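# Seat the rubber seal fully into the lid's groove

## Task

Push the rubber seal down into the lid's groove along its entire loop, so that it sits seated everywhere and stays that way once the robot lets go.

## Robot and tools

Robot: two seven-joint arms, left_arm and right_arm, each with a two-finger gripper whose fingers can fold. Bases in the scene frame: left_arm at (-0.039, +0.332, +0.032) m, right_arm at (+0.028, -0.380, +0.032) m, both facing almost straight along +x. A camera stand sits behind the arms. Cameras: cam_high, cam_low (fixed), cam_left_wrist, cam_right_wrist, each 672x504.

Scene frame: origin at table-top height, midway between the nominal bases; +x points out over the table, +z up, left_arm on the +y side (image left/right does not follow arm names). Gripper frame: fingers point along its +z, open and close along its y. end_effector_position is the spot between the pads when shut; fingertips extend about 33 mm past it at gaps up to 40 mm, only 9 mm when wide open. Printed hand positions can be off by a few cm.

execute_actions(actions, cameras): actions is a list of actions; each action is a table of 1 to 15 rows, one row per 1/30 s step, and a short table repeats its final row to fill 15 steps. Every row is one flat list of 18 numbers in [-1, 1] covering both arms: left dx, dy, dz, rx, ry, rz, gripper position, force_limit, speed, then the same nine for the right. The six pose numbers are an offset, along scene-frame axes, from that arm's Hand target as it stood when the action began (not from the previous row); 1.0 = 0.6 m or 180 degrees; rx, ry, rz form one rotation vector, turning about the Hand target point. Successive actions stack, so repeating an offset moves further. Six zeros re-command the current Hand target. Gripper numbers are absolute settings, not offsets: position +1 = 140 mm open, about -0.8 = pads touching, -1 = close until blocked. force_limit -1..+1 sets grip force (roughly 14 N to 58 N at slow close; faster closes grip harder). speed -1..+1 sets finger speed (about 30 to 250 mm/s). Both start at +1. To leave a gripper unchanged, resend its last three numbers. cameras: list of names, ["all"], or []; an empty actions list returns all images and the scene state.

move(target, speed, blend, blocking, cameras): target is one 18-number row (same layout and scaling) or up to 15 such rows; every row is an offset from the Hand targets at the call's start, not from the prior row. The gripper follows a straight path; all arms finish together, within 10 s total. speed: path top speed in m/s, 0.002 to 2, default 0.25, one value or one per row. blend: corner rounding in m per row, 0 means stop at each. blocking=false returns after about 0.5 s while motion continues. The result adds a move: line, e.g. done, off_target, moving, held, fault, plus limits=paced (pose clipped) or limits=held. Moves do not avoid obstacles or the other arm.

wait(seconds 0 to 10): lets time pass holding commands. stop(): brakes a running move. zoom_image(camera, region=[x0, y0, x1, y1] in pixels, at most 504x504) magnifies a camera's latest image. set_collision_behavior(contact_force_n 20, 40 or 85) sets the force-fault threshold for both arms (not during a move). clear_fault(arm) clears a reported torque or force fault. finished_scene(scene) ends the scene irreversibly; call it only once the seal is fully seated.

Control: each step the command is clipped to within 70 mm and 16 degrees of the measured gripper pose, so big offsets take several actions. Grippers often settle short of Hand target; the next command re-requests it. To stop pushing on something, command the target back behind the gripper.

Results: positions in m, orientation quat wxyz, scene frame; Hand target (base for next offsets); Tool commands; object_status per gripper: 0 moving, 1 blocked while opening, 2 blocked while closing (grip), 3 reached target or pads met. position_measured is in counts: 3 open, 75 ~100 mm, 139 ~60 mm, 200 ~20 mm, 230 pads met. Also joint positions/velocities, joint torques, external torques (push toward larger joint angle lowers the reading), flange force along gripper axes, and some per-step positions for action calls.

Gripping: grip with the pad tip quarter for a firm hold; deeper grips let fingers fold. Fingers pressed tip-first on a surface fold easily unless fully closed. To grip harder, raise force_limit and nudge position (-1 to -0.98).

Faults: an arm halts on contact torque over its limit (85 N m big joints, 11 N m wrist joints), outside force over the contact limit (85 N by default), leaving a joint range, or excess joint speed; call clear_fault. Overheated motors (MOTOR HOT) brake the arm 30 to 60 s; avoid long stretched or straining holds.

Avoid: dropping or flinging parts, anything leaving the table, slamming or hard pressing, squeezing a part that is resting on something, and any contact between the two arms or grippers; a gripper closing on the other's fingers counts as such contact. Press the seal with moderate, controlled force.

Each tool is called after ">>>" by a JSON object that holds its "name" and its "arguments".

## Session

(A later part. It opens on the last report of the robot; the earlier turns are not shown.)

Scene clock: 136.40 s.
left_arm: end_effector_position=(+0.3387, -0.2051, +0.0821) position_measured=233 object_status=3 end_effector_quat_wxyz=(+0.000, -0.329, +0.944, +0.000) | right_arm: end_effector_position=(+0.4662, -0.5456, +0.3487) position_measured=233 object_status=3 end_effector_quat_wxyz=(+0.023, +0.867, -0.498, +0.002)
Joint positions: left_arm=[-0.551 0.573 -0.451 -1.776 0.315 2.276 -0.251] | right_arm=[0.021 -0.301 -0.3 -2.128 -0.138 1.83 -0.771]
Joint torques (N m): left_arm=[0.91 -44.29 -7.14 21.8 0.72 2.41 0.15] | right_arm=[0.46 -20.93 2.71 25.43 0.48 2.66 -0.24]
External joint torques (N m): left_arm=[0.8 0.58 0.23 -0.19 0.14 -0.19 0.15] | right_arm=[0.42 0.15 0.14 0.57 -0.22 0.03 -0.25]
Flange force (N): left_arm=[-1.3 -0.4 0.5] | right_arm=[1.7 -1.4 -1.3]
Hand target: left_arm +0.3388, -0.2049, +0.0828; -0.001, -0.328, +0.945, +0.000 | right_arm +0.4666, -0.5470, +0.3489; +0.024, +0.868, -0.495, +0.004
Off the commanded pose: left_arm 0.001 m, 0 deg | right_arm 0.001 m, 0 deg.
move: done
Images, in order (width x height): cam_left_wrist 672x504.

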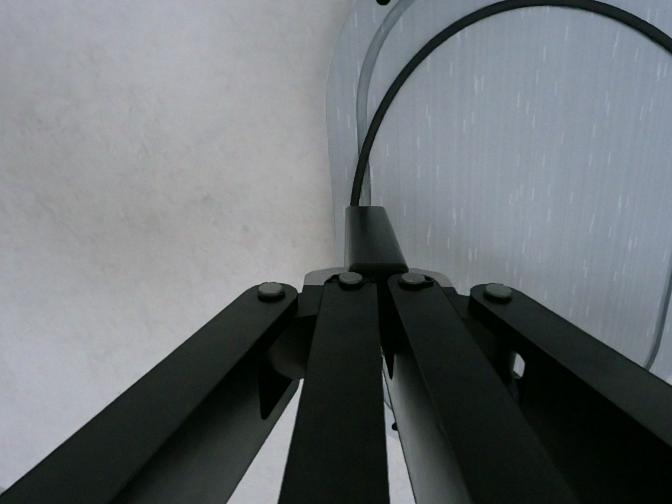

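>>> {"name": "move", "arguments": {"target": [[-0.030,-0.0225,-0.03,0,0,0,-1,-1,0,0,0,0,0,0,0,-1,-1,0],[-0.030,-0.0225,-0.071,0,0,0,-1,-1,0,0,0,0,0,0,0,-1,-1,0]], "speed": 0.05, "cameras": ["cam_left_wrist"]}}

>>> {"name": "move", "arguments": {"target": [[0,0,0.041,0,0,0,-1,-1,0,0,0,0,0,0,0,-1,-1,0],[0.112,0.094,0.041,0,0,0,-1,-1,0,0,0,0,0,0,0,-1,-1,0]], "speed": 0.05, "cameras": ["cam_left_wrist"]}}

Scene clock: 149.70 s.
left_arm: end_effector_position=(+0.3230, -0.2234, +0.0488) position_measured=233 object_status=3 end_effector_quat_wxyz=(+0.001, -0.325, +0.946, -0.006) | right_arm: end_effector_position=(+0.4662, -0.5456, +0.3487) position_measured=233 object_status=3 end_effector_quat_wxyz=(+0.023, +0.867, -0.498, +0.002)
Joint positions: left_arm=[-0.619 0.632 -0.41 -1.771 0.333 2.346 -0.289] | right_arm=[0.021 -0.301 -0.3 -2.128 -0.138 1.83 -0.771]
Joint velocities: left_arm=[-0.003 0.001 0.002 0.001 0 0.004 0] | right_arm=[within noise]
Joint torques (N m): left_arm=[0.71 -39.8 -4.65 18.05 0.86 2.32 -0.21] | right_arm=[0.5 -20.94 2.64 25.39 0.49 2.67 -0.2]
External joint torques (N m): left_arm=[0.76 6.15 2.78 -3.17 0.31 -0.28 -0.21] | right_arm=[0.52 0.04 0.14 0.54 -0.2 0.05 -0.2]
Flange force (N): left_arm=[-0.7 -2.5 12.0] | right_arm=[1.3 -1.2 -1.2]
Hand target: left_arm +0.3208, -0.2184, +0.0402; -0.001, -0.328, +0.945, +0.000 | right_arm +0.4666, -0.5470, +0.3489; +0.024, +0.868, -0.495, +0.004
Off the commanded pose: left_arm 0.010 m, 1 deg | right_arm 0.001 m, 0 deg.
move: off_target (left_arm)
Images, in order (width x height): cam_left_wrist 672x504.

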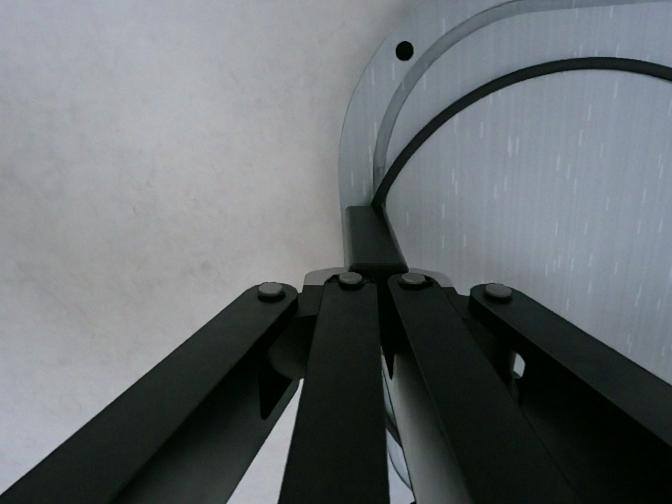

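Scene clock: 153.07 s.
left_arm: end_effector_position=(+0.3870, -0.1619, +0.0642) position_measured=233 object_status=3 end_effector_quat_wxyz=(-0.002, -0.332, +0.943, +0.001) | right_arm: end_effector_position=(+0.4662, -0.5456, +0.3487) position_measured=233 object_status=3 end_effector_quat_wxyz=(+0.023, +0.867, -0.498, +0.002)
Joint positions: left_arm=[-0.454 0.593 -0.442 -1.794 0.325 2.309 -0.165] | right_arm=[0.021 -0.301 -0.3 -2.128 -0.138 1.83 -0.771]
Joint velocities: left_arm=[-0.001 0 -0.001 0.002 -0.001 0.001 0.004] | right_arm=[within noise]
Joint torques (N m): left_arm=[1.01 -44.49 -7.12 21.14 1.2 2.71 0.21] | right_arm=[0.5 -20.92 2.66 25.43 0.49 2.67 -0.22]
External joint torques (N m): left_arm=[1 0.38 0.44 -0.33 0.65 0.14 0.21] | right_arm=[0.51 0.06 0.15 0.6 -0.2 0.05 -0.22]
Flange force (N): left_arm=[-1.6 1.4 1.2] | right_arm=[1.5 -1.4 -1.4]
Hand target: left_arm +0.3880, -0.1620, +0.0648; -0.001, -0.328, +0.945, +0.000 | right_arm +0.4666, -0.5470, +0.3489; +0.024, +0.868, -0.495, +0.004
Off the commanded pose: left_arm 0.001 m, 1 deg | right_arm 0.001 m, 0 deg.
move: done
Images, in order (width x height): cam_left_wrist 672x504.

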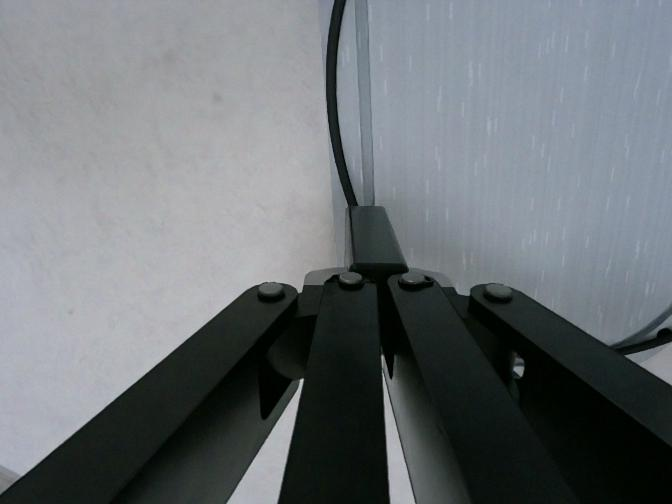

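>>> {"name": "move", "arguments": {"target": [0,0,-0.041,0,0,0,-1,-1,0,0,0,0,0,0,0,-1,-1,0], "speed": 0.05, "cameras": ["cam_left_wrist"]}}

>>> {"name": "zoom_image", "arguments": {"camera": "cam_left_wrist", "region": [230, 60, 550, 300]}}

>>> {"name": "move", "arguments": {"target": [[0,0,0.1,0,0,0,-1,-1,0,0,0,0,0,0,0,-1,-1,0],[0,0,0.3,0,0,0,-1,-1,0,0,0,0,0,0,0,-1,-1,0]], "cameras": ["cam_left_wrist","cam_high"]}}

Scene clock: 161.47 s.
left_arm: end_effector_position=(+0.3936, -0.1640, +0.0489) position_measured=233 object_status=3 end_effector_quat_wxyz=(+0.003, -0.328, +0.945, -0.005) | right_arm: end_effector_position=(+0.4662, -0.5456, +0.3487) position_measured=233 object_status=3 end_effector_quat_wxyz=(+0.023, +0.867, -0.498, +0.002)
Joint positions: left_arm=[-0.466 0.622 -0.423 -1.79 0.344 2.351 -0.164] | right_arm=[0.021 -0.301 -0.3 -2.128 -0.138 1.83 -0.771]
Joint torques (N m): left_arm=[-0.81 -38.81 -6.34 17.82 0.81 2.57 -0.25] | right_arm=[0.49 -20.93 2.67 25.47 0.5 2.67 -0.23]
External joint torques (N m): left_arm=[-0.82 6.79 1.23 -3.41 0.27 -0.04 -0.25] | right_arm=[0.54 0.08 0.19 0.64 -0.19 0.05 -0.24]
Flange force (N): left_arm=[1.5 -3.7 13.3] | right_arm=[1.6 -1.5 -1.5]
Hand target: left_arm +0.3880, -0.1620, +0.0402; -0.001, -0.328, +0.945, +0.000 | right_arm +0.4666, -0.5470, +0.3489; +0.024, +0.868, -0.495, +0.004
Off the commanded pose: left_arm 0.011 m, 1 deg | right_arm 0.001 m, 0 deg.
move: off_target (left_arm)
Images, in order (width x height): cam_left_wrist 672x504.

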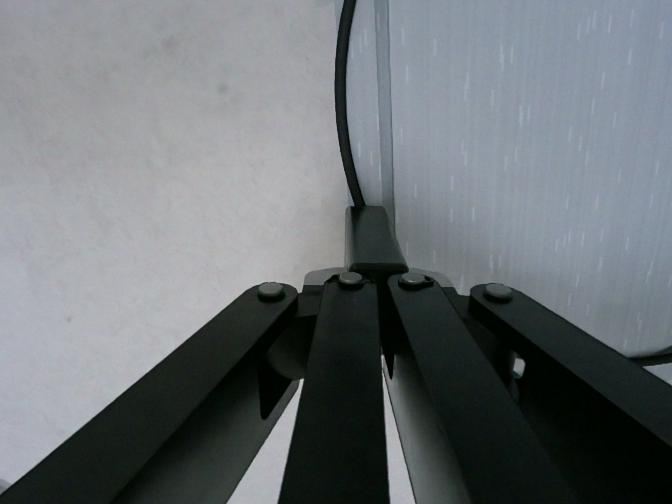

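Scaled by 1.575 from the camera's 672x504 image, which has a finer 960x720 frame.

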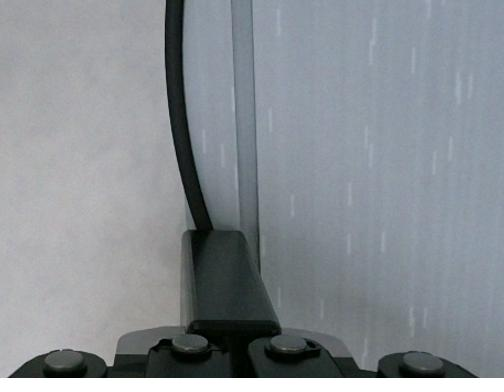

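Scene clock: 163.87 s.
left_arm: end_effector_position=(+0.3889, -0.1623, +0.2209) position_measured=233 object_status=3 end_effector_quat_wxyz=(+0.002, -0.330, +0.944, -0.001) | right_arm: end_effector_position=(+0.4662, -0.5456, +0.3487) position_measured=233 object_status=3 end_effector_quat_wxyz=(+0.023, +0.867, -0.498, +0.002)
Joint positions: left_arm=[-0.399 0.39 -0.527 -1.678 0.216 2.013 -0.093] | right_arm=[0.021 -0.301 -0.3 -2.128 -0.138 1.83 -0.771]
Joint velocities: left_arm=[0.001 -0.001 -0.001 0 0.001 -0.005 0.004] | right_arm=[within noise]
Joint torques (N m): left_arm=[0.99 -39.87 -5.64 23.92 0.4 2.38 0.13] | right_arm=[0.49 -20.92 2.65 25.4 0.49 2.66 -0.22]
External joint torques (N m): left_arm=[0.88 1.11 0.22 -0.17 -0.29 -0.21 0.13] | right_arm=[0.49 -0.02 0.13 0.63 -0.2 0.05 -0.23]
Flange force (N): left_arm=[-1.4 -1.7 0.5] | right_arm=[1.4 -1.2 -1.4]
Hand target: left_arm +0.3880, -0.1620, +0.2202; -0.001, -0.328, +0.945, +0.000 | right_arm +0.4666, -0.5470, +0.3489; +0.024, +0.868, -0.495, +0.004
Off the commanded pose: left_arm 0.001 m, 0 deg | right_arm 0.001 m, 0 deg.
move: done
Images, in order (width x height): cam_high 672x504, cam_left_wrist 672x504.

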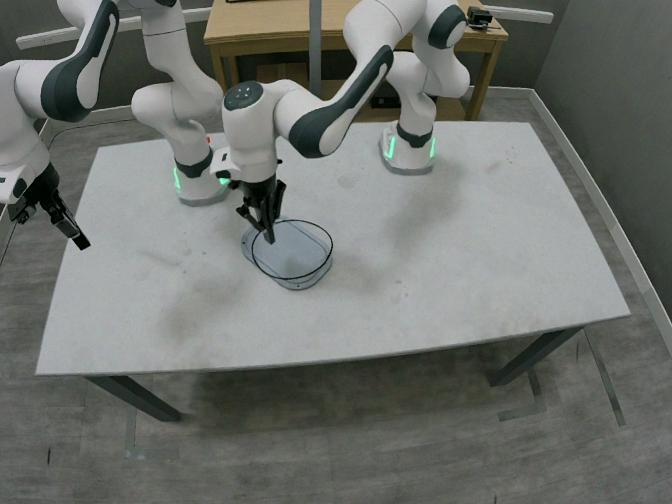

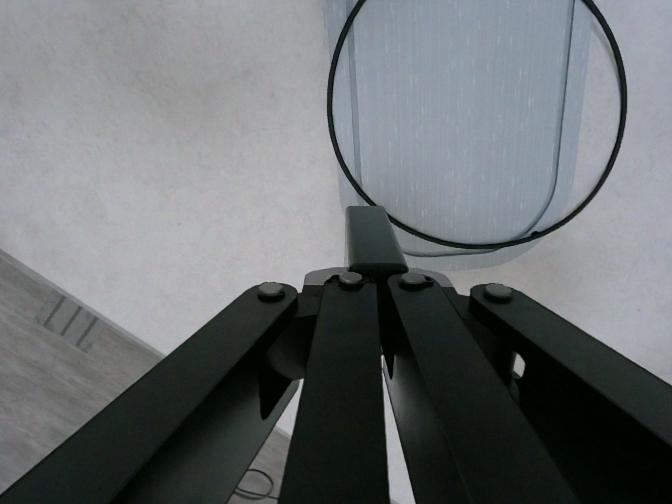

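>>> {"name": "move", "arguments": {"target": [0.008,0.173,-0.25,0,0,0,-1,-1,0,0,0,0,0,0,0,-1,-1,0], "cameras": ["cam_left_wrist"]}}

Scene clock: 170.87 s.
left_arm: end_effector_position=(+0.3922, -0.0581, +0.0704) position_measured=233 object_status=3 end_effector_quat_wxyz=(-0.002, -0.332, +0.943, +0.001) | right_arm: end_effector_position=(+0.4662, -0.5456, +0.3487) position_measured=233 object_status=3 end_effector_quat_wxyz=(+0.023, +0.867, -0.498, +0.002)
Joint positions: left_arm=[-0.262 0.397 -0.475 -2.09 0.269 2.425 -0.023] | right_arm=[0.021 -0.301 -0.3 -2.128 -0.138 1.83 -0.771]
Joint velocities: left_arm=[0 -0.001 0 0 -0.001 0.005 0.004] | right_arm=[within noise]
Joint torques (N m): left_arm=[0.77 -37.51 -4.84 19.85 1.13 2.82 0.18] | right_arm=[0.44 -20.85 2.71 25.48 0.5 2.67 -0.23]
External joint torques (N m): left_arm=[0.87 0.5 0.79 -0.83 0.64 0.24 0.17] | right_arm=[0.53 0.18 0.29 0.61 -0.18 0.05 -0.24]
Flange force (N): left_arm=[-1.3 2.5 2.4] | right_arm=[1.7 -1.7 -1.4]
Hand target: left_arm +0.3928, -0.0582, +0.0702; -0.001, -0.328, +0.945, +0.000 | right_arm +0.4666, -0.5470, +0.3489; +0.024, +0.868, -0.495, +0.004
Off the commanded pose: left_arm 0.001 m, 1 deg | right_arm 0.001 m, 0 deg.
move: done
Images, in order (width x height): cam_left_wrist 672x504.

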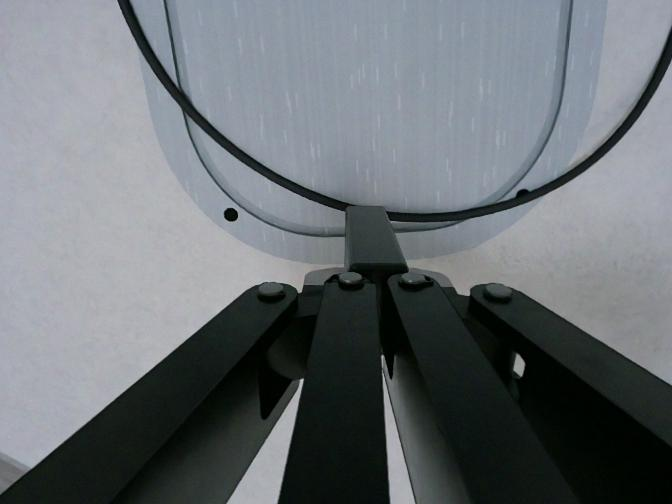

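>>> {"name": "move", "arguments": {"target": [[-0.004,-0.003,0,0,0,0,-1,-1,0,0,0,0,0,0,0,-1,-1,0],[-0.004,-0.003,-0.0505,0,0,0,-1,-1,0,0,0,0,0,0,0,-1,-1,0],[0.016,0.012,-0.0505,0,0,0,-1,-1,0,0,0,0,0,0,0,-1,-1,0]], "speed": [0.05,0.05,0.015], "cameras": ["cam_left_wrist"]}}

>>> {"name": "zoom_image", "arguments": {"camera": "cam_left_wrist", "region": [200, 60, 520, 300]}}

Scene clock: 180.40 s.
left_arm: end_effector_position=(+0.4085, -0.0544, +0.0480) position_measured=233 object_status=3 end_effector_quat_wxyz=(+0.004, -0.333, +0.943, -0.006) | right_arm: end_effector_position=(+0.4662, -0.5456, +0.3487) position_measured=233 object_status=3 end_effector_quat_wxyz=(+0.023, +0.867, -0.498, +0.002)
Joint positions: left_arm=[-0.277 0.451 -0.434 -2.077 0.305 2.484 -0.026] | right_arm=[0.021 -0.301 -0.3 -2.128 -0.138 1.83 -0.771]
Joint velocities: left_arm=[0 0 0 -0.001 0.001 0.001 0.005] | right_arm=[within noise]
Joint torques (N m): left_arm=[-0.08 -32.95 -4.83 16.2 0.9 2.09 0.23] | right_arm=[0.45 -20.89 2.63 25.47 0.49 2.66 -0.22]
External joint torques (N m): left_arm=[0.08 6.45 1.05 -3.83 0.43 -0.52 0.23] | right_arm=[0.36 0.15 0 0.58 -0.2 0.03 -0.23]
Flange force (N): left_arm=[-0.7 -1.7 13.2] | right_arm=[1.9 -1.3 -1.3]
Hand target: left_arm +0.4024, -0.0510, +0.0399; -0.001, -0.328, +0.945, +0.000 | right_arm +0.4666, -0.5470, +0.3489; +0.024, +0.868, -0.495, +0.004
Off the commanded pose: left_arm 0.011 m, 1 deg | right_arm 0.001 m, 0 deg.
move: off_target (left_arm)
Images, in order (width x height): cam_left_wrist 672x504.

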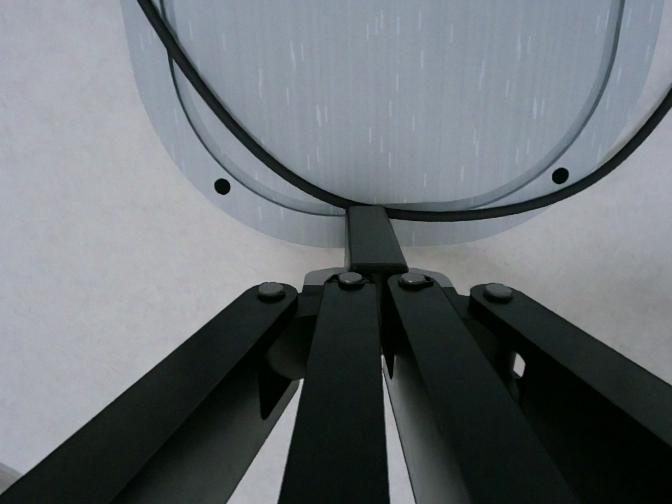

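Scaled by 1.575 from the camera's 672x504 image, which has a finer 960x720 frame.

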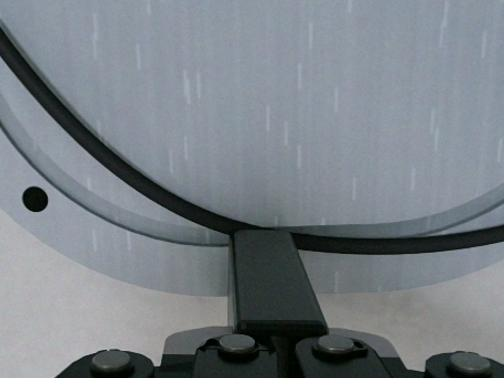

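>>> {"name": "move", "arguments": {"target": [[0,0,0.035,0,0,0,-1,-1,0,0,0,0,0,0,0,-1,-1,0],[-0.0057,-0.0093,0.035,0,0,0,-1,-1,0,0,0,0,0,0,0,-1,-1,0],[-0.0057,-0.0093,-0.006,0,0,0,-1,-1,0,0,0,0,0,0,0,-1,-1,0]], "speed": [0.05,0.05,0.03], "cameras": ["cam_left_wrist"]}}

>>> {"name": "zoom_image", "arguments": {"camera": "cam_left_wrist", "region": [200, 60, 520, 300]}}

Scene clock: 187.70 s.
left_arm: end_effector_position=(+0.4063, -0.0587, +0.0486) position_measured=233 object_status=3 end_effector_quat_wxyz=(+0.006, -0.327, +0.945, -0.005) | right_arm: end_effector_position=(+0.4662, -0.5456, +0.3487) position_measured=233 object_status=3 end_effector_quat_wxyz=(+0.023, +0.867, -0.498, +0.002)
Joint positions: left_arm=[-0.29 0.452 -0.431 -2.072 0.309 2.48 -0.027] | right_arm=[0.021 -0.301 -0.3 -2.128 -0.138 1.83 -0.771]
Joint velocities: left_arm=[-0.001 0.001 0.002 0.001 -0.002 0.004 -0.002] | right_arm=[within noise]
Joint torques (N m): left_arm=[-0.76 -28.18 -3.55 15.47 0.95 3.32 -0.29] | right_arm=[0.46 -20.88 2.67 25.42 0.5 2.65 -0.22]
External joint torques (N m): left_arm=[-0.63 11.32 2.28 -4.6 0.49 0.71 -0.29] | right_arm=[0.43 0.14 0.11 0.54 -0.19 0.02 -0.22]
Flange force (N): left_arm=[-0.1 -9.6 27.6] | right_arm=[1.6 -1.3 -1.3]
Hand target: left_arm +0.3990, -0.0565, +0.0363; -0.001, -0.328, +0.945, +0.000 | right_arm +0.4666, -0.5470, +0.3489; +0.024, +0.868, -0.495, +0.004
Off the commanded pose: left_arm 0.015 m, 1 deg | right_arm 0.001 m, 0 deg.
move: off_target (left_arm)
Images, in order (width x height): cam_left_wrist 672x504.

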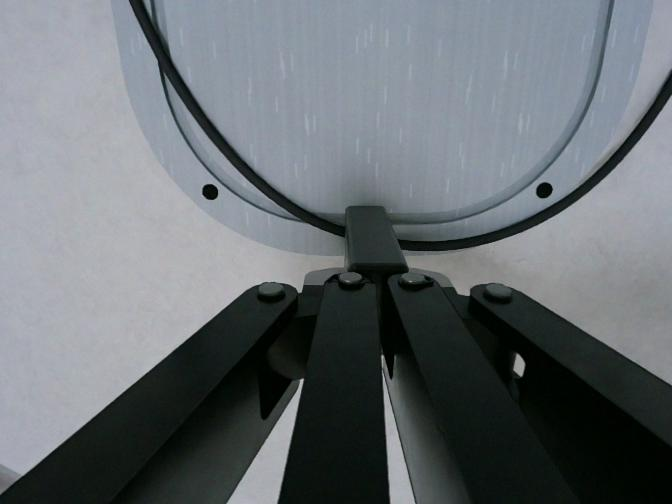

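Scaled by 1.575 from the camera's 672x504 image, which has a finer 960x720 frame.

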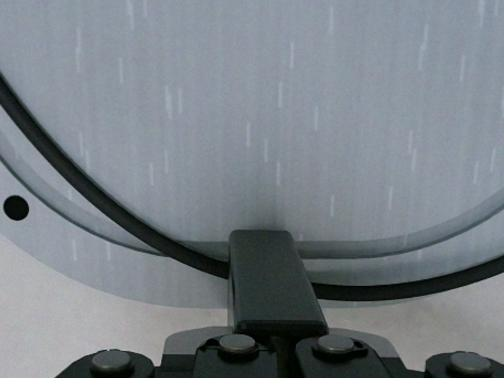

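>>> {"name": "move", "arguments": {"target": [[0,0,0.04,0,0,0,-1,-1,0,0,0,0,0,0,0,-1,-1,0],[0.0235,-0.0425,0.04,0,0,0,-1,-1,0,0,0,0,0,0,0,-1,-1,0],[0.0235,-0.0425,0.009,0,0,0,-1,-1,0,0,0,0,0,0,0,-1,-1,0]], "speed": [0.05,0.05,0.03], "cameras": ["cam_left_wrist"]}}

>>> {"name": "zoom_image", "arguments": {"camera": "cam_left_wrist", "region": [200, 60, 520, 300]}}

Scene clock: 196.13 s.
left_arm: end_effector_position=(+0.4180, -0.0805, +0.0483) position_measured=233 object_status=3 end_effector_quat_wxyz=(+0.002, -0.328, +0.945, -0.001) | right_arm: end_effector_position=(+0.4662, -0.5456, +0.3487) position_measured=233 object_status=3 end_effector_quat_wxyz=(+0.023, +0.867, -0.498, +0.002)
Joint positions: left_arm=[-0.333 0.514 -0.412 -1.966 0.308 2.423 -0.036] | right_arm=[0.021 -0.301 -0.3 -2.128 -0.138 1.83 -0.771]
Joint torques (N m): left_arm=[-1.59 -35.57 -5.67 18.13 0.8 3.35 -0.2] | right_arm=[0.47 -20.84 2.64 25.39 0.49 2.66 -0.2]
External joint torques (N m): left_arm=[-1.51 6.47 0.62 -2.43 0.31 0.77 -0.2] | right_arm=[0.46 0.15 0.11 0.55 -0.19 0.04 -0.2]
Flange force (N): left_arm=[1.6 -6.6 15.4] | right_arm=[1.6 -1.4 -1.2]
Hand target: left_arm +0.4131, -0.0820, +0.0417; -0.001, -0.328, +0.945, +0.000 | right_arm +0.4666, -0.5470, +0.3489; +0.024, +0.868, -0.495, +0.004
Off the commanded pose: left_arm 0.008 m, 0 deg | right_arm 0.001 m, 0 deg.
move: off_target (left_arm)
Images, in order (width x height): cam_left_wrist 672x504.

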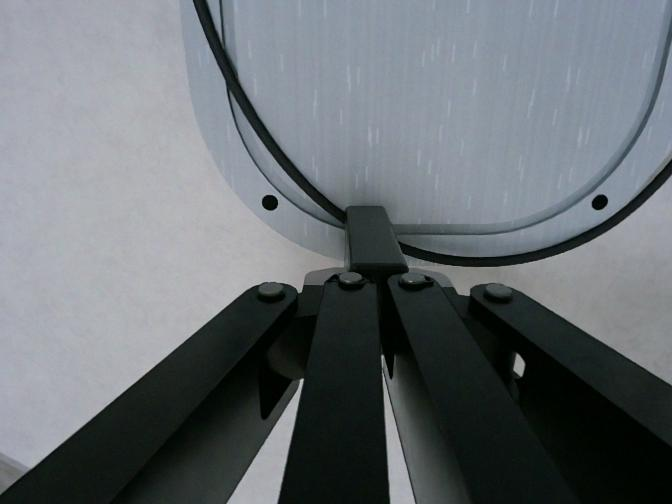

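Scaled by 1.575 from the camera's 672x504 image, which has a finer 960x720 frame.

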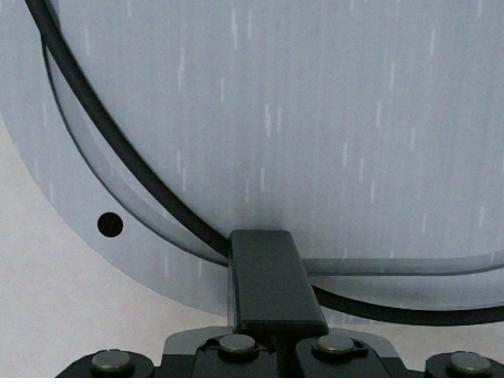

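>>> {"name": "move", "arguments": {"target": [[0,0,0.04,0,0,0,-1,-1,0,0,0,0,0,0,0,-1,-1,0],[-0.030,0.0767,0.04,0,0,0,-1,-1,0,0,0,0,0,0,0,-1,-1,0],[-0.030,0.0767,-0.0015,0,0,0,-1,-1,0,0,0,0,0,0,0,-1,-1,0]], "speed": [0.05,0.05,0.03], "cameras": ["cam_left_wrist"]}}

>>> {"name": "move", "arguments": {"target": [-0.022,-0.0165,0,0,0,0,-1,-1,0,0,0,0,0,0,0,-1,-1,0], "speed": 0.015, "cameras": ["cam_left_wrist"]}}

Scene clock: 208.50 s.
left_arm: end_effector_position=(+0.3992, -0.0380, +0.0489) position_measured=233 object_status=3 end_effector_quat_wxyz=(+0.003, -0.326, +0.945, -0.003) | right_arm: end_effector_position=(+0.4662, -0.5456, +0.3487) position_measured=233 object_status=3 end_effector_quat_wxyz=(+0.023, +0.867, -0.498, +0.002)
Joint positions: left_arm=[-0.245 0.411 -0.449 -2.138 0.298 2.5 -0.001] | right_arm=[0.021 -0.301 -0.3 -2.128 -0.138 1.83 -0.771]
Joint velocities: left_arm=[-0.003 0.001 0.003 0.001 0 0.004 -0.004] | right_arm=[within noise]
Joint torques (N m): left_arm=[-0.43 -29.85 -3.07 16.64 1.09 3.11 -0.24] | right_arm=[0.48 -20.94 2.67 25.45 0.51 2.68 -0.23]
External joint torques (N m): left_arm=[-0.4 8.07 2.35 -3.22 0.64 0.51 -0.24] | right_arm=[0.42 0.03 0.09 0.61 -0.19 0.06 -0.23]
Flange force (N): left_arm=[-0.7 -8.1 21.9] | right_arm=[1.6 -1.2 -1.4]
Hand target: left_arm +0.3951, -0.0360, +0.0408; -0.001, -0.328, +0.945, +0.000 | right_arm +0.4666, -0.5470, +0.3489; +0.024, +0.868, -0.495, +0.004
Off the commanded pose: left_arm 0.009 m, 1 deg | right_arm 0.001 m, 0 deg.
move: off_target (left_arm)
Images, in order (width x height): cam_left_wrist 672x504.

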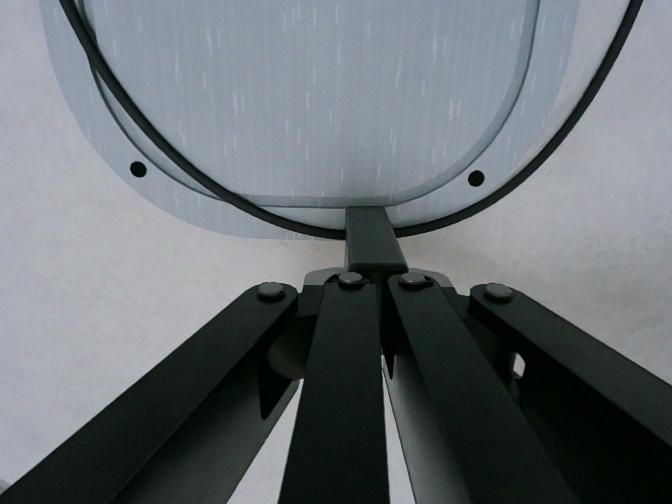

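Scene clock: 210.07 s.
left_arm: end_effector_position=(+0.3891, -0.0474, +0.0488) position_measured=233 object_status=3 end_effector_quat_wxyz=(+0.005, -0.327, +0.945, -0.004) | right_arm: end_effector_position=(+0.4662, -0.5456, +0.3487) position_measured=233 object_status=3 end_effector_quat_wxyz=(+0.023, +0.867, -0.498, +0.002)
Joint positions: left_arm=[-0.271 0.406 -0.446 -2.147 0.298 2.508 -0.027] | right_arm=[0.021 -0.301 -0.3 -2.128 -0.138 1.83 -0.771]
Joint velocities: left_arm=[-0.001 0.001 0.002 0 -0.001 0 -0.005] | right_arm=[within noise]
Joint torques (N m): left_arm=[-1.11 -30.15 -4.18 15.08 0.32 2.92 -0.3] | right_arm=[0.47 -20.94 2.64 25.48 0.48 2.66 -0.2]
External joint torques (N m): left_arm=[-1.16 7.56 1.06 -4.73 -0.12 0.31 -0.3] | right_arm=[0.41 -0.07 0.05 0.71 -0.21 0.04 -0.21]
Flange force (N): left_arm=[2.2 -1.3 18.5] | right_arm=[1.5 -1.1 -1.6]
Hand target: left_arm +0.3819, -0.0459, +0.0408; -0.001, -0.328, +0.945, +0.000 | right_arm +0.4666, -0.5470, +0.3489; +0.024, +0.868, -0.495, +0.004
Off the commanded pose: left_arm 0.011 m, 1 deg | right_arm 0.001 m, 0 deg.
move: off_target (left_arm)
Images, in order (width x height): cam_left_wrist 672x504.

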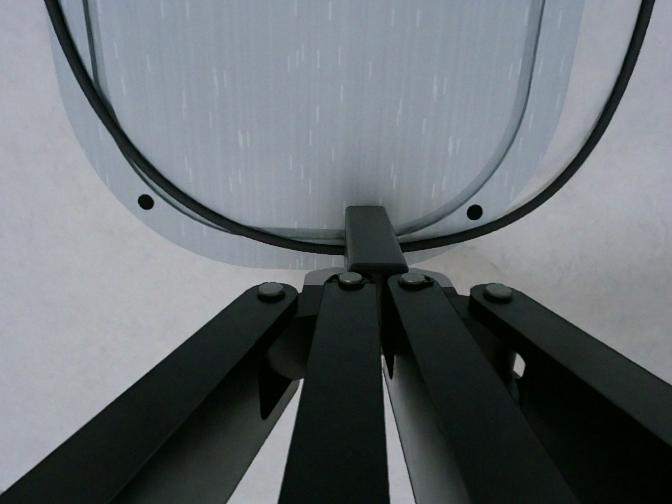

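>>> {"name": "move", "arguments": {"target": [-0.0066,-0.010,0,0,0,0,-1,-1,0,0,0,0,0,0,0,-1,-1,0], "speed": 0.015, "cameras": ["cam_left_wrist"]}}

>>> {"name": "zoom_image", "arguments": {"camera": "cam_left_wrist", "region": [200, 60, 520, 300]}}

Scene clock: 214.93 s.
left_arm: end_effector_position=(+0.3803, -0.0546, +0.0455) position_measured=233 object_status=3 end_effector_quat_wxyz=(+0.002, -0.325, +0.946, -0.003) | right_arm: end_effector_position=(+0.4662, -0.5456, +0.3487) position_measured=233 object_status=3 end_effector_quat_wxyz=(+0.023, +0.867, -0.498, +0.002)
Joint positions: left_arm=[-0.289 0.412 -0.446 -2.147 0.298 2.508 -0.04] | right_arm=[0.021 -0.301 -0.3 -2.128 -0.138 1.83 -0.771]
Joint torques (N m): left_arm=[0.52 -33.63 -3.05 17.34 0.69 2.61 -0.26] | right_arm=[0.53 -20.89 2.65 25.46 0.5 2.67 -0.19]
External joint torques (N m): left_arm=[0.47 4.08 2.24 -2.27 0.25 0.03 -0.26] | right_arm=[0.59 0.1 0.2 0.59 -0.18 0.04 -0.2]
Flange force (N): left_arm=[-0.9 -1.7 11.3] | right_arm=[1.4 -1.5 -1.4]
Hand target: left_arm +0.3779, -0.0519, +0.0408; -0.001, -0.328, +0.945, +0.000 | right_arm +0.4666, -0.5470, +0.3489; +0.024, +0.868, -0.495, +0.004
Off the commanded pose: left_arm 0.006 m, 1 deg | right_arm 0.001 m, 0 deg.
move: off_target (left_arm)
Images, in order (width x height): cam_left_wrist 672x504.

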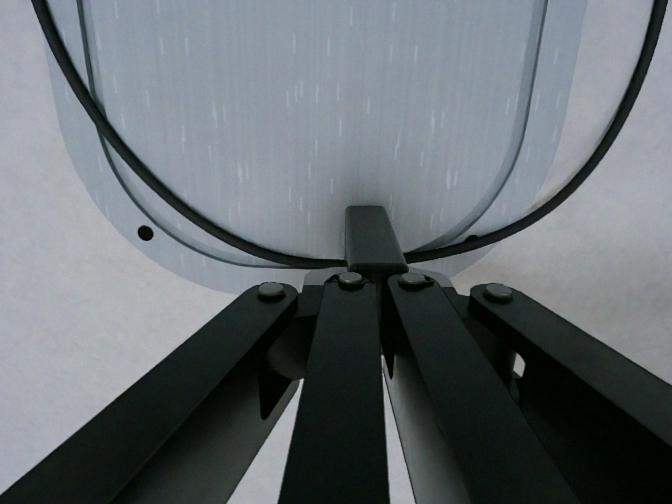

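Scaled by 1.575 from the camera's 672x504 image, which has a finer 960x720 frame.

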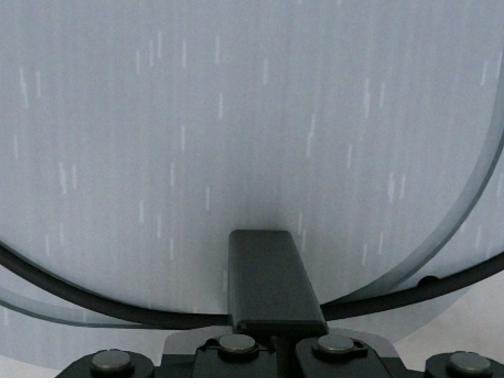

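>>> {"name": "move", "arguments": {"target": [[0,0,0.04,0,0,0,-1,-1,0,0,0,0,0,0,0,-1,-1,0],[0.0168,0.0098,0.04,0,0,0,-1,-1,0,0,0,0,0,0,0,-1,-1,0],[0.0168,0.0098,-0.001,0,0,0,-1,-1,0,0,0,0,0,0,0,-1,-1,0]], "speed": [0.05,0.05,0.03], "cameras": ["cam_left_wrist"]}}

>>> {"name": "zoom_image", "arguments": {"camera": "cam_left_wrist", "region": [200, 60, 520, 300]}}

Scene clock: 223.07 s.
left_arm: end_effector_position=(+0.3895, -0.0481, +0.0459) position_measured=233 object_status=3 end_effector_quat_wxyz=(+0.001, -0.326, +0.945, -0.002) | right_arm: end_effector_position=(+0.4662, -0.5456, +0.3487) position_measured=233 object_status=3 end_effector_quat_wxyz=(+0.023, +0.867, -0.498, +0.002)
Joint positions: left_arm=[-0.272 0.419 -0.446 -2.135 0.297 2.499 -0.022] | right_arm=[0.021 -0.301 -0.3 -2.128 -0.138 1.83 -0.771]
Joint velocities: left_arm=[-0.002 0.002 0.002 0 0 0.004 -0.004] | right_arm=[within noise]
Joint torques (N m): left_arm=[0.47 -32.11 -2.96 17.75 1.26 3.05 -0.23] | right_arm=[0.47 -20.89 2.7 25.45 0.5 2.66 -0.21]
External joint torques (N m): left_arm=[0.62 6.02 2.63 -2.02 0.81 0.46 -0.23] | right_arm=[0.49 0.17 0.2 0.57 -0.19 0.04 -0.21]
Flange force (N): left_arm=[-2.0 -6.9 17.2] | right_arm=[1.6 -1.6 -1.3]
Hand target: left_arm +0.3880, -0.0460, +0.0402; -0.001, -0.328, +0.945, +0.000 | right_arm +0.4666, -0.5470, +0.3489; +0.024, +0.868, -0.495, +0.004
Off the commanded pose: left_arm 0.006 m, 0 deg | right_arm 0.001 m, 0 deg.
move: off_target (left_arm)
Images, in order (width x height): cam_left_wrist 672x504.

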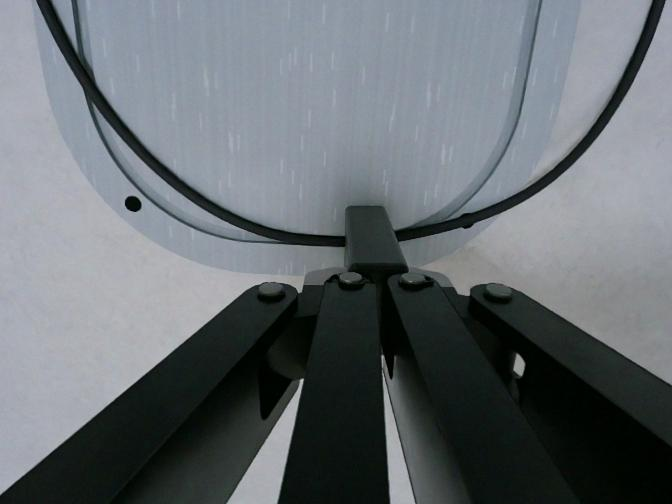

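Scaled by 1.575 from the camera's 672x504 image, which has a finer 960x720 frame.

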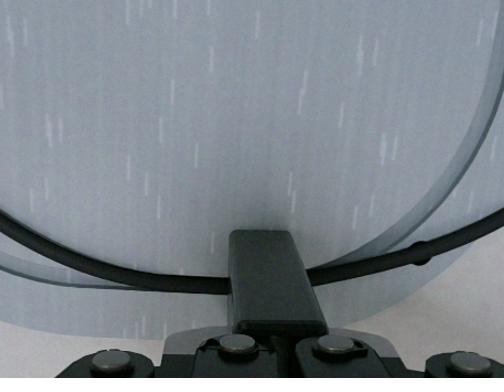

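>>> {"name": "move", "arguments": {"target": [[0,0,0.035,0,0,0,-1,-1,0,0,0,0,0,0,0,-1,-1,0],[0.0258,-0.0267,0.035,0,0,0,-1,-1,0,0,0,0,0,0,0,-1,-1,0],[0.0258,-0.0267,0.000,0,0,0,-1,-1,0,0,0,0,0,0,0,-1,-1,0]], "speed": [0.05,0.05,0.03], "cameras": ["cam_left_wrist"]}}

>>> {"name": "zoom_image", "arguments": {"camera": "cam_left_wrist", "region": [200, 60, 520, 300]}}

Scene clock: 231.10 s.
left_arm: end_effector_position=(+0.4054, -0.0630, +0.0458) position_measured=233 object_status=3 end_effector_quat_wxyz=(+0.001, -0.326, +0.945, -0.001) | right_arm: end_effector_position=(+0.4662, -0.5456, +0.3487) position_measured=233 object_status=3 end_effector_quat_wxyz=(+0.023, +0.867, -0.498, +0.002)
Joint positions: left_arm=[-0.3 0.47 -0.427 -2.049 0.304 2.462 -0.025] | right_arm=[0.021 -0.301 -0.3 -2.128 -0.138 1.83 -0.771]
Joint velocities: left_arm=[-0.002 0 0.002 0 0 0.004 -0.002] | right_arm=[within noise]
Joint torques (N m): left_arm=[-0.02 -34.42 -4.02 18.29 1.08 3.14 -0.23] | right_arm=[0.51 -20.93 2.69 25.42 0.49 2.67 -0.21]
External joint torques (N m): left_arm=[-0.18 5.52 1.71 -1.69 0.61 0.59 -0.23] | right_arm=[0.5 0.06 0.15 0.59 -0.2 0.05 -0.22]
Flange force (N): left_arm=[-0.6 -6.8 14.7] | right_arm=[1.5 -1.3 -1.3]
Hand target: left_arm +0.4035, -0.0621, +0.0402; -0.001, -0.328, +0.945, +0.000 | right_arm +0.4666, -0.5470, +0.3489; +0.024, +0.868, -0.495, +0.004
Off the commanded pose: left_arm 0.006 m, 0 deg | right_arm 0.001 m, 0 deg.
move: off_target (left_arm)
Images, in order (width x height): cam_left_wrist 672x504.

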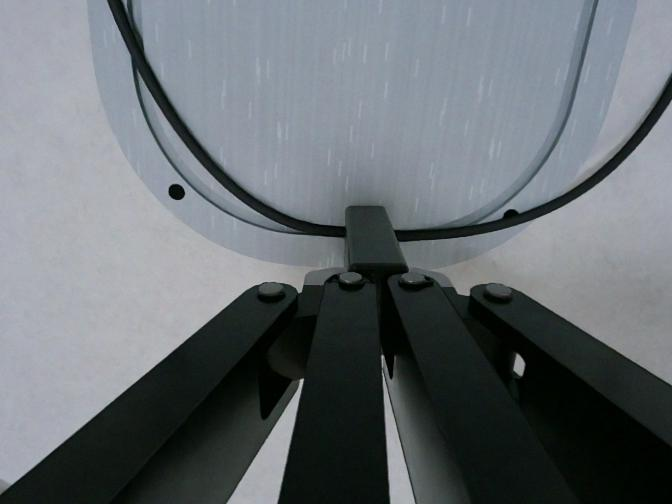

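Scaled by 1.575 from the camera's 672x504 image, which has a finer 960x720 frame.

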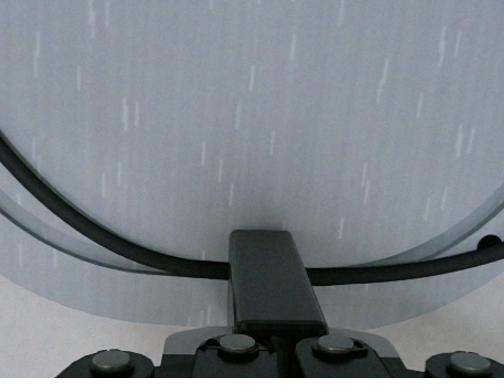

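>>> {"name": "move", "arguments": {"target": [[0,0,0.035,0,0,0,-1,-1,0,0,0,0,0,0,0,-1,-1,0],[0.0173,-0.0287,0.035,0,0,0,-1,-1,0,0,0,0,0,0,0,-1,-1,0],[0.0173,-0.0287,0.000,0,0,0,-1,-1,0,0,0,0,0,0,0,-1,-1,0],[0.0293,-0.028,0.000,0,0,0,-1,-1,0,0,0,0,0,0,0,-1,-1,0]], "speed": [0.05,0.05,0.03,0.015], "cameras": ["cam_left_wrist"]}}

>>> {"name": "zoom_image", "arguments": {"camera": "cam_left_wrist", "region": [200, 60, 520, 300]}}

Scene clock: 242.13 s.
left_arm: end_effector_position=(+0.4228, -0.0844, +0.0480) position_measured=233 object_status=3 end_effector_quat_wxyz=(+0.002, -0.329, +0.944, -0.006) | right_arm: end_effector_position=(+0.4662, -0.5456, +0.3487) position_measured=233 object_status=3 end_effector_quat_wxyz=(+0.023, +0.867, -0.498, +0.002)
Joint positions: left_arm=[-0.336 0.525 -0.409 -1.951 0.306 2.428 -0.032] | right_arm=[0.021 -0.301 -0.3 -2.128 -0.138 1.83 -0.771]
Joint torques (N m): left_arm=[1.42 -35.75 -2.91 18.63 1.12 2.61 0.15] | right_arm=[0.5 -20.98 2.68 25.48 0.49 2.66 -0.25]
External joint torques (N m): left_arm=[1.43 6.77 3.4 -2.03 0.62 0 0.15] | right_arm=[0.53 0.11 0.18 0.55 -0.19 0.03 -0.26]
Flange force (N): left_arm=[-4.0 -7.9 15.2] | right_arm=[1.5 -1.4 -1.3]
Hand target: left_arm +0.4211, -0.0789, +0.0402; -0.001, -0.328, +0.945, +0.000 | right_arm +0.4666, -0.5470, +0.3489; +0.024, +0.868, -0.495, +0.004
Off the commanded pose: left_arm 0.010 m, 1 deg | right_arm 0.001 m, 0 deg.
move: off_target (left_arm)
Images, in order (width x height): cam_left_wrist 672x504.

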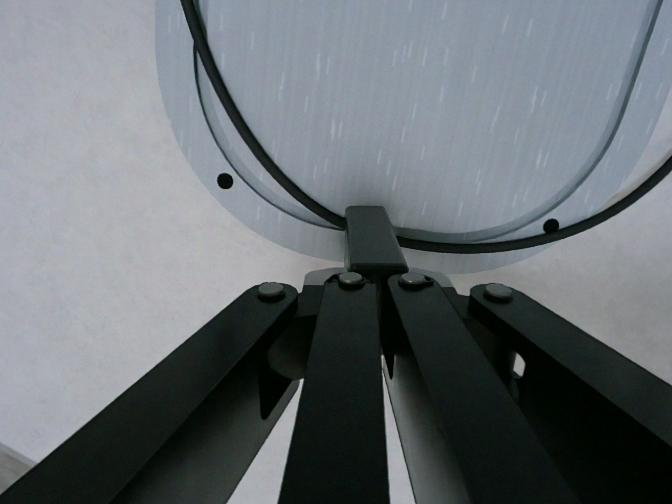

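Scaled by 1.575 from the camera's 672x504 image, which has a finer 960x720 frame.

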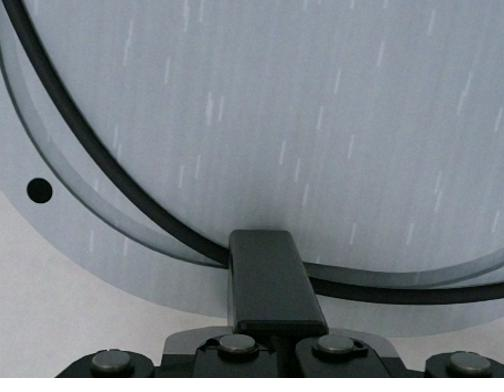

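>>> {"name": "move", "arguments": {"target": [[0,0,0.03,0,0,0,-1,-1,0,0,0,0,0,0,0,-1,-1,0],[-0.003,-0.006,0.03,0,0,0,-1,-1,0,0,0,0,0,0,0,-1,-1,0],[-0.006,-0.006,-0.008,0,0,0,-1,-1,0,0,0,0,0,0,0,-1,-1,0]], "speed": [0.05,0.05,0.03], "cameras": ["cam_left_wrist"]}}

>>> {"name": "zoom_image", "arguments": {"camera": "cam_left_wrist", "region": [200, 60, 520, 300]}}

Scene clock: 256.33 s.
left_arm: end_effector_position=(+0.4254, -0.0842, +0.0484) position_measured=233 object_status=3 end_effector_quat_wxyz=(+0.006, -0.328, +0.945, -0.006) | right_arm: end_effector_position=(+0.4662, -0.5456, +0.3487) position_measured=233 object_status=3 end_effector_quat_wxyz=(+0.023, +0.867, -0.498, +0.002)
Joint positions: left_arm=[-0.341 0.525 -0.403 -1.947 0.312 2.429 -0.034] | right_arm=[0.021 -0.301 -0.3 -2.128 -0.138 1.83 -0.771]
Joint velocities: left_arm=[-0.001 0.001 0.003 -0.001 0 0.004 -0.002] | right_arm=[within noise]
Joint torques (N m): left_arm=[-1.15 -31.27 -4.43 15.98 0.88 3.27 -0.19] | right_arm=[0.51 -20.92 2.66 25.47 0.48 2.67 -0.22]
External joint torques (N m): left_arm=[-1.18 11.33 1.77 -4.7 0.38 0.66 -0.18] | right_arm=[0.57 0.06 0.19 0.63 -0.2 0.05 -0.23]
Flange force (N): left_arm=[0.7 -9.0 25.0] | right_arm=[1.5 -1.5 -1.4]
Hand target: left_arm +0.4175, -0.0825, +0.0354; -0.001, -0.328, +0.945, +0.000 | right_arm +0.4666, -0.5470, +0.3489; +0.024, +0.868, -0.495, +0.004
Off the commanded pose: left_arm 0.015 m, 1 deg | right_arm 0.001 m, 0 deg.
move: off_target (left_arm)
Images, in order (width x height): cam_left_wrist 672x504.

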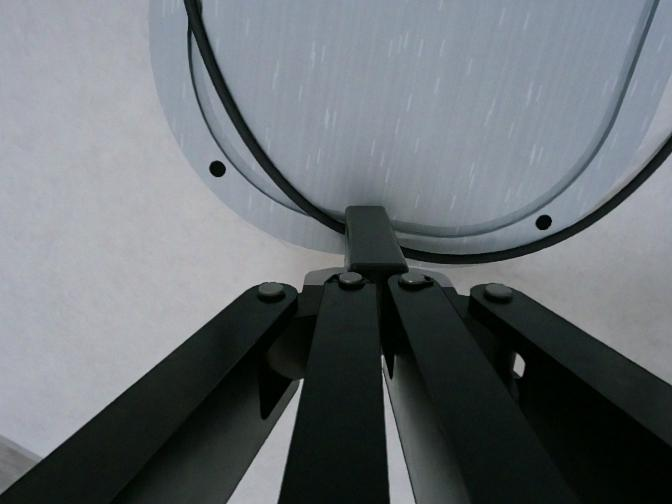

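Scaled by 1.575 from the camera's 672x504 image, which has a finer 960x720 frame.

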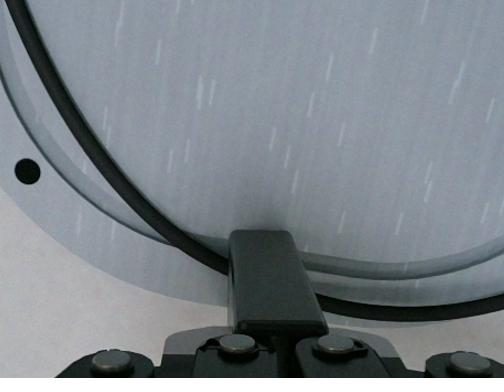

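>>> {"name": "move", "arguments": {"target": [[0,0,0.05,0,0,0,-1,-1,0,0,0,0,0,0,0,-1,-1,0],[-0.0125,0.049,0.05,0,0,0,-1,-1,0,0,0,0,0,0,0,-1,-1,0],[-0.0125,0.049,0.008,0,0,0,-1,-1,0,0,0,0,0,0,0,-1,-1,0],[-0.0365,0.031,0.008,0,0,0,-1,-1,0,0,0,0,0,0,0,-1,-1,0]], "speed": [0.05,0.05,0.03,0.015], "cameras": ["cam_left_wrist"]}}

>>> {"name": "zoom_image", "arguments": {"camera": "cam_left_wrist", "region": [200, 60, 520, 300]}}

Scene clock: 272.10 s.
left_arm: end_effector_position=(+0.4027, -0.0637, +0.0486) position_measured=233 object_status=3 end_effector_quat_wxyz=(+0.004, -0.328, +0.945, -0.003) | right_arm: end_effector_position=(+0.4662, -0.5456, +0.3487) position_measured=233 object_status=3 end_effector_quat_wxyz=(+0.023, +0.867, -0.498, +0.002)
Joint positions: left_arm=[-0.305 0.456 -0.427 -2.062 0.305 2.469 -0.035] | right_arm=[0.021 -0.301 -0.3 -2.128 -0.138 1.83 -0.771]
Joint velocities: left_arm=[-0.001 -0.001 0 0 0 0 -0.007] | right_arm=[within noise]
Joint torques (N m): left_arm=[-1.55 -31.65 -4.9 15.76 0.27 3.43 -0.19] | right_arm=[0.53 -20.96 2.69 25.43 0.49 2.66 -0.19]
External joint torques (N m): left_arm=[-1.6 8.08 0.77 -4.35 -0.19 0.84 -0.19] | right_arm=[0.55 0 0.2 0.58 -0.2 0.04 -0.19]
Flange force (N): left_arm=[2.4 -2.9 19.3] | right_arm=[1.2 -1.3 -1.4]
Hand target: left_arm +0.3956, -0.0639, +0.0402; -0.001, -0.328, +0.945, +0.000 | right_arm +0.4666, -0.5470, +0.3489; +0.024, +0.868, -0.495, +0.004
Off the commanded pose: left_arm 0.011 m, 1 deg | right_arm 0.001 m, 0 deg.
move: off_target (left_arm)
Images, in order (width x height): cam_left_wrist 672x504.

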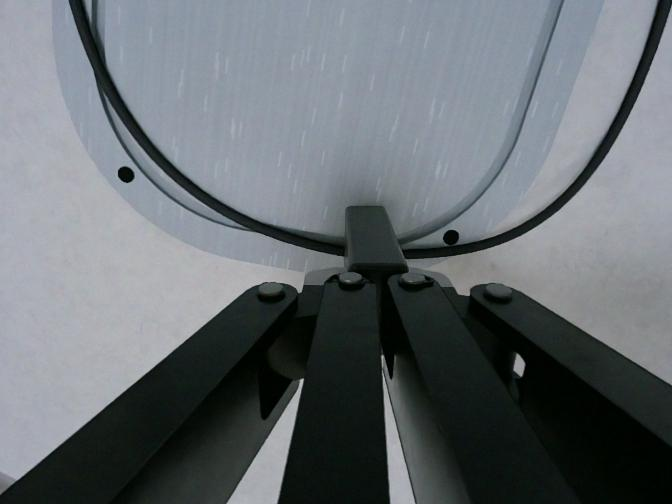

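Scaled by 1.575 from the camera's 672x504 image, which has a finer 960x720 frame.

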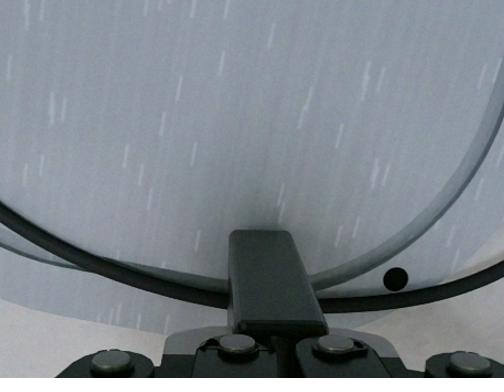

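>>> {"name": "move", "arguments": {"target": [-0.0125,-0.0094,0,0,0,0,-1,-1,0,0,0,0,0,0,0,-1,-1,0], "speed": 0.015, "cameras": ["cam_left_wrist"]}}

>>> {"name": "zoom_image", "arguments": {"camera": "cam_left_wrist", "region": [200, 60, 520, 300]}}

Scene clock: 276.87 s.
left_arm: end_effector_position=(+0.3949, -0.0684, +0.0454) position_measured=233 object_status=3 end_effector_quat_wxyz=(+0.003, -0.327, +0.945, -0.002) | right_arm: end_effector_position=(+0.4662, -0.5456, +0.3487) position_measured=233 object_status=3 end_effector_quat_wxyz=(+0.023, +0.867, -0.498, +0.002)
Joint positions: left_arm=[-0.319 0.458 -0.426 -2.07 0.306 2.476 -0.049] | right_arm=[0.021 -0.301 -0.3 -2.128 -0.138 1.83 -0.771]
Joint velocities: left_arm=[0 -0.001 0 -0.001 0 0 -0.005] | right_arm=[within noise]
Joint torques (N m): left_arm=[-2.03 -34.84 -5.89 16.4 0.03 2.83 -0.28] | right_arm=[0.5 -20.88 2.66 25.39 0.49 2.66 -0.17]
External joint torques (N m): left_arm=[-2.01 4.84 -0.15 -3.59 -0.43 0.24 -0.28] | right_arm=[0.58 0.22 0.21 0.45 -0.19 0.02 -0.18]
Flange force (N): left_arm=[3.8 0.9 10.9] | right_arm=[1.4 -1.5 -1.1]
Hand target: left_arm +0.3881, -0.0695, +0.0402; -0.001, -0.328, +0.945, +0.000 | right_arm +0.4666, -0.5470, +0.3489; +0.024, +0.868, -0.495, +0.004
Off the commanded pose: left_arm 0.009 m, 1 deg | right_arm 0.001 m, 0 deg.
move: off_target (left_arm)
Images, in order (width x height): cam_left_wrist 672x504.

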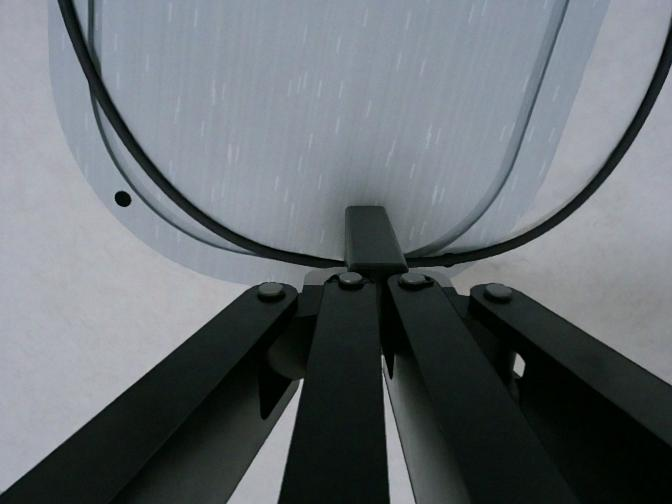

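Scaled by 1.575 from the camera's 672x504 image, which has a finer 960x720 frame.

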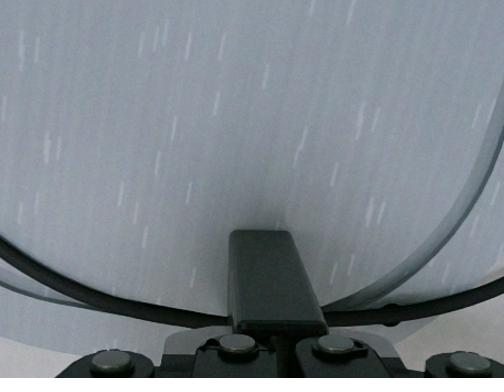

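>>> {"name": "move", "arguments": {"target": [[0,0,0.035,0,0,0,-1,-1,0,0,0,0,0,0,0,-1,-1,0],[0.0287,0.0148,0.035,0,0,0,-1,-1,0,0,0,0,0,0,0,-1,-1,0],[0.0285,0.0148,0.015,0,0,0,-1,-1,0,0,0,0,0,0,0,-1,-1,0],[0.0223,0.0192,-0.006,0,0,0,-1,-1,0,0,0,0,0,0,0,-1,-1,0]], "speed": [0.05,0.05,0.03,0.03], "blend": [0,0,0.002,0], "cameras": ["cam_left_wrist"]}}

>>> {"name": "zoom_image", "arguments": {"camera": "cam_left_wrist", "region": [200, 60, 520, 300]}}

Scene clock: 284.93 s.
left_arm: end_effector_position=(+0.4086, -0.0617, +0.0486) position_measured=233 object_status=3 end_effector_quat_wxyz=(+0.005, -0.327, +0.945, -0.006) | right_arm: end_effector_position=(+0.4662, -0.5456, +0.3487) position_measured=233 object_status=3 end_effector_quat_wxyz=(+0.023, +0.867, -0.498, +0.002)
Joint positions: left_arm=[-0.292 0.461 -0.431 -2.058 0.309 2.475 -0.027] | right_arm=[0.021 -0.301 -0.3 -2.128 -0.138 1.83 -0.771]
Joint velocities: left_arm=[-0.001 0 0 -0.001 0 0.005 -0.002] | right_arm=[within noise]
Joint torques (N m): left_arm=[-0.53 -29.08 -3.04 14.72 1.18 3.32 -0.32] | right_arm=[0.48 -20.96 2.66 25.45 0.5 2.66 -0.17]
External joint torques (N m): left_arm=[-0.76 10.86 2.6 -5.49 0.72 0.71 -0.32] | right_arm=[0.45 0.09 0.1 0.6 -0.19 0.04 -0.17]
Flange force (N): left_arm=[0.8 -5.4 27.0] | right_arm=[1.6 -1.4 -1.4]
Hand target: left_arm +0.4014, -0.0580, +0.0366; -0.001, -0.328, +0.945, +0.000 | right_arm +0.4666, -0.5470, +0.3489; +0.024, +0.868, -0.495, +0.004
Off the commanded pose: left_arm 0.014 m, 1 deg | right_arm 0.001 m, 0 deg.
move: off_target (left_arm)
Images, in order (width x height): cam_left_wrist 672x504.

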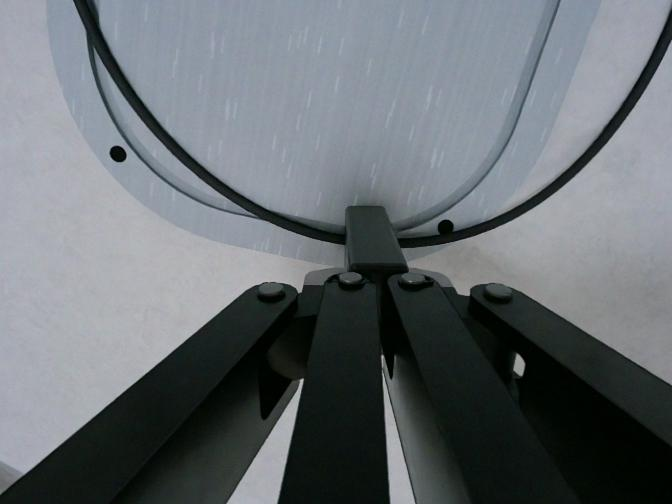

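Scaled by 1.575 from the camera's 672x504 image, which has a finer 960x720 frame.

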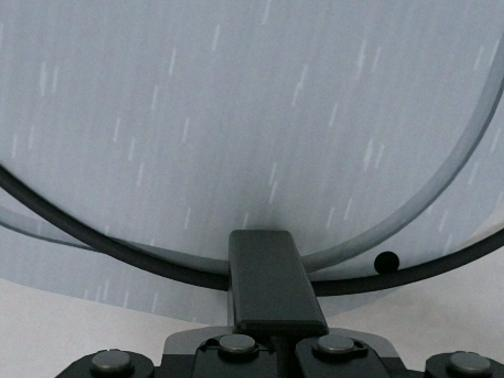

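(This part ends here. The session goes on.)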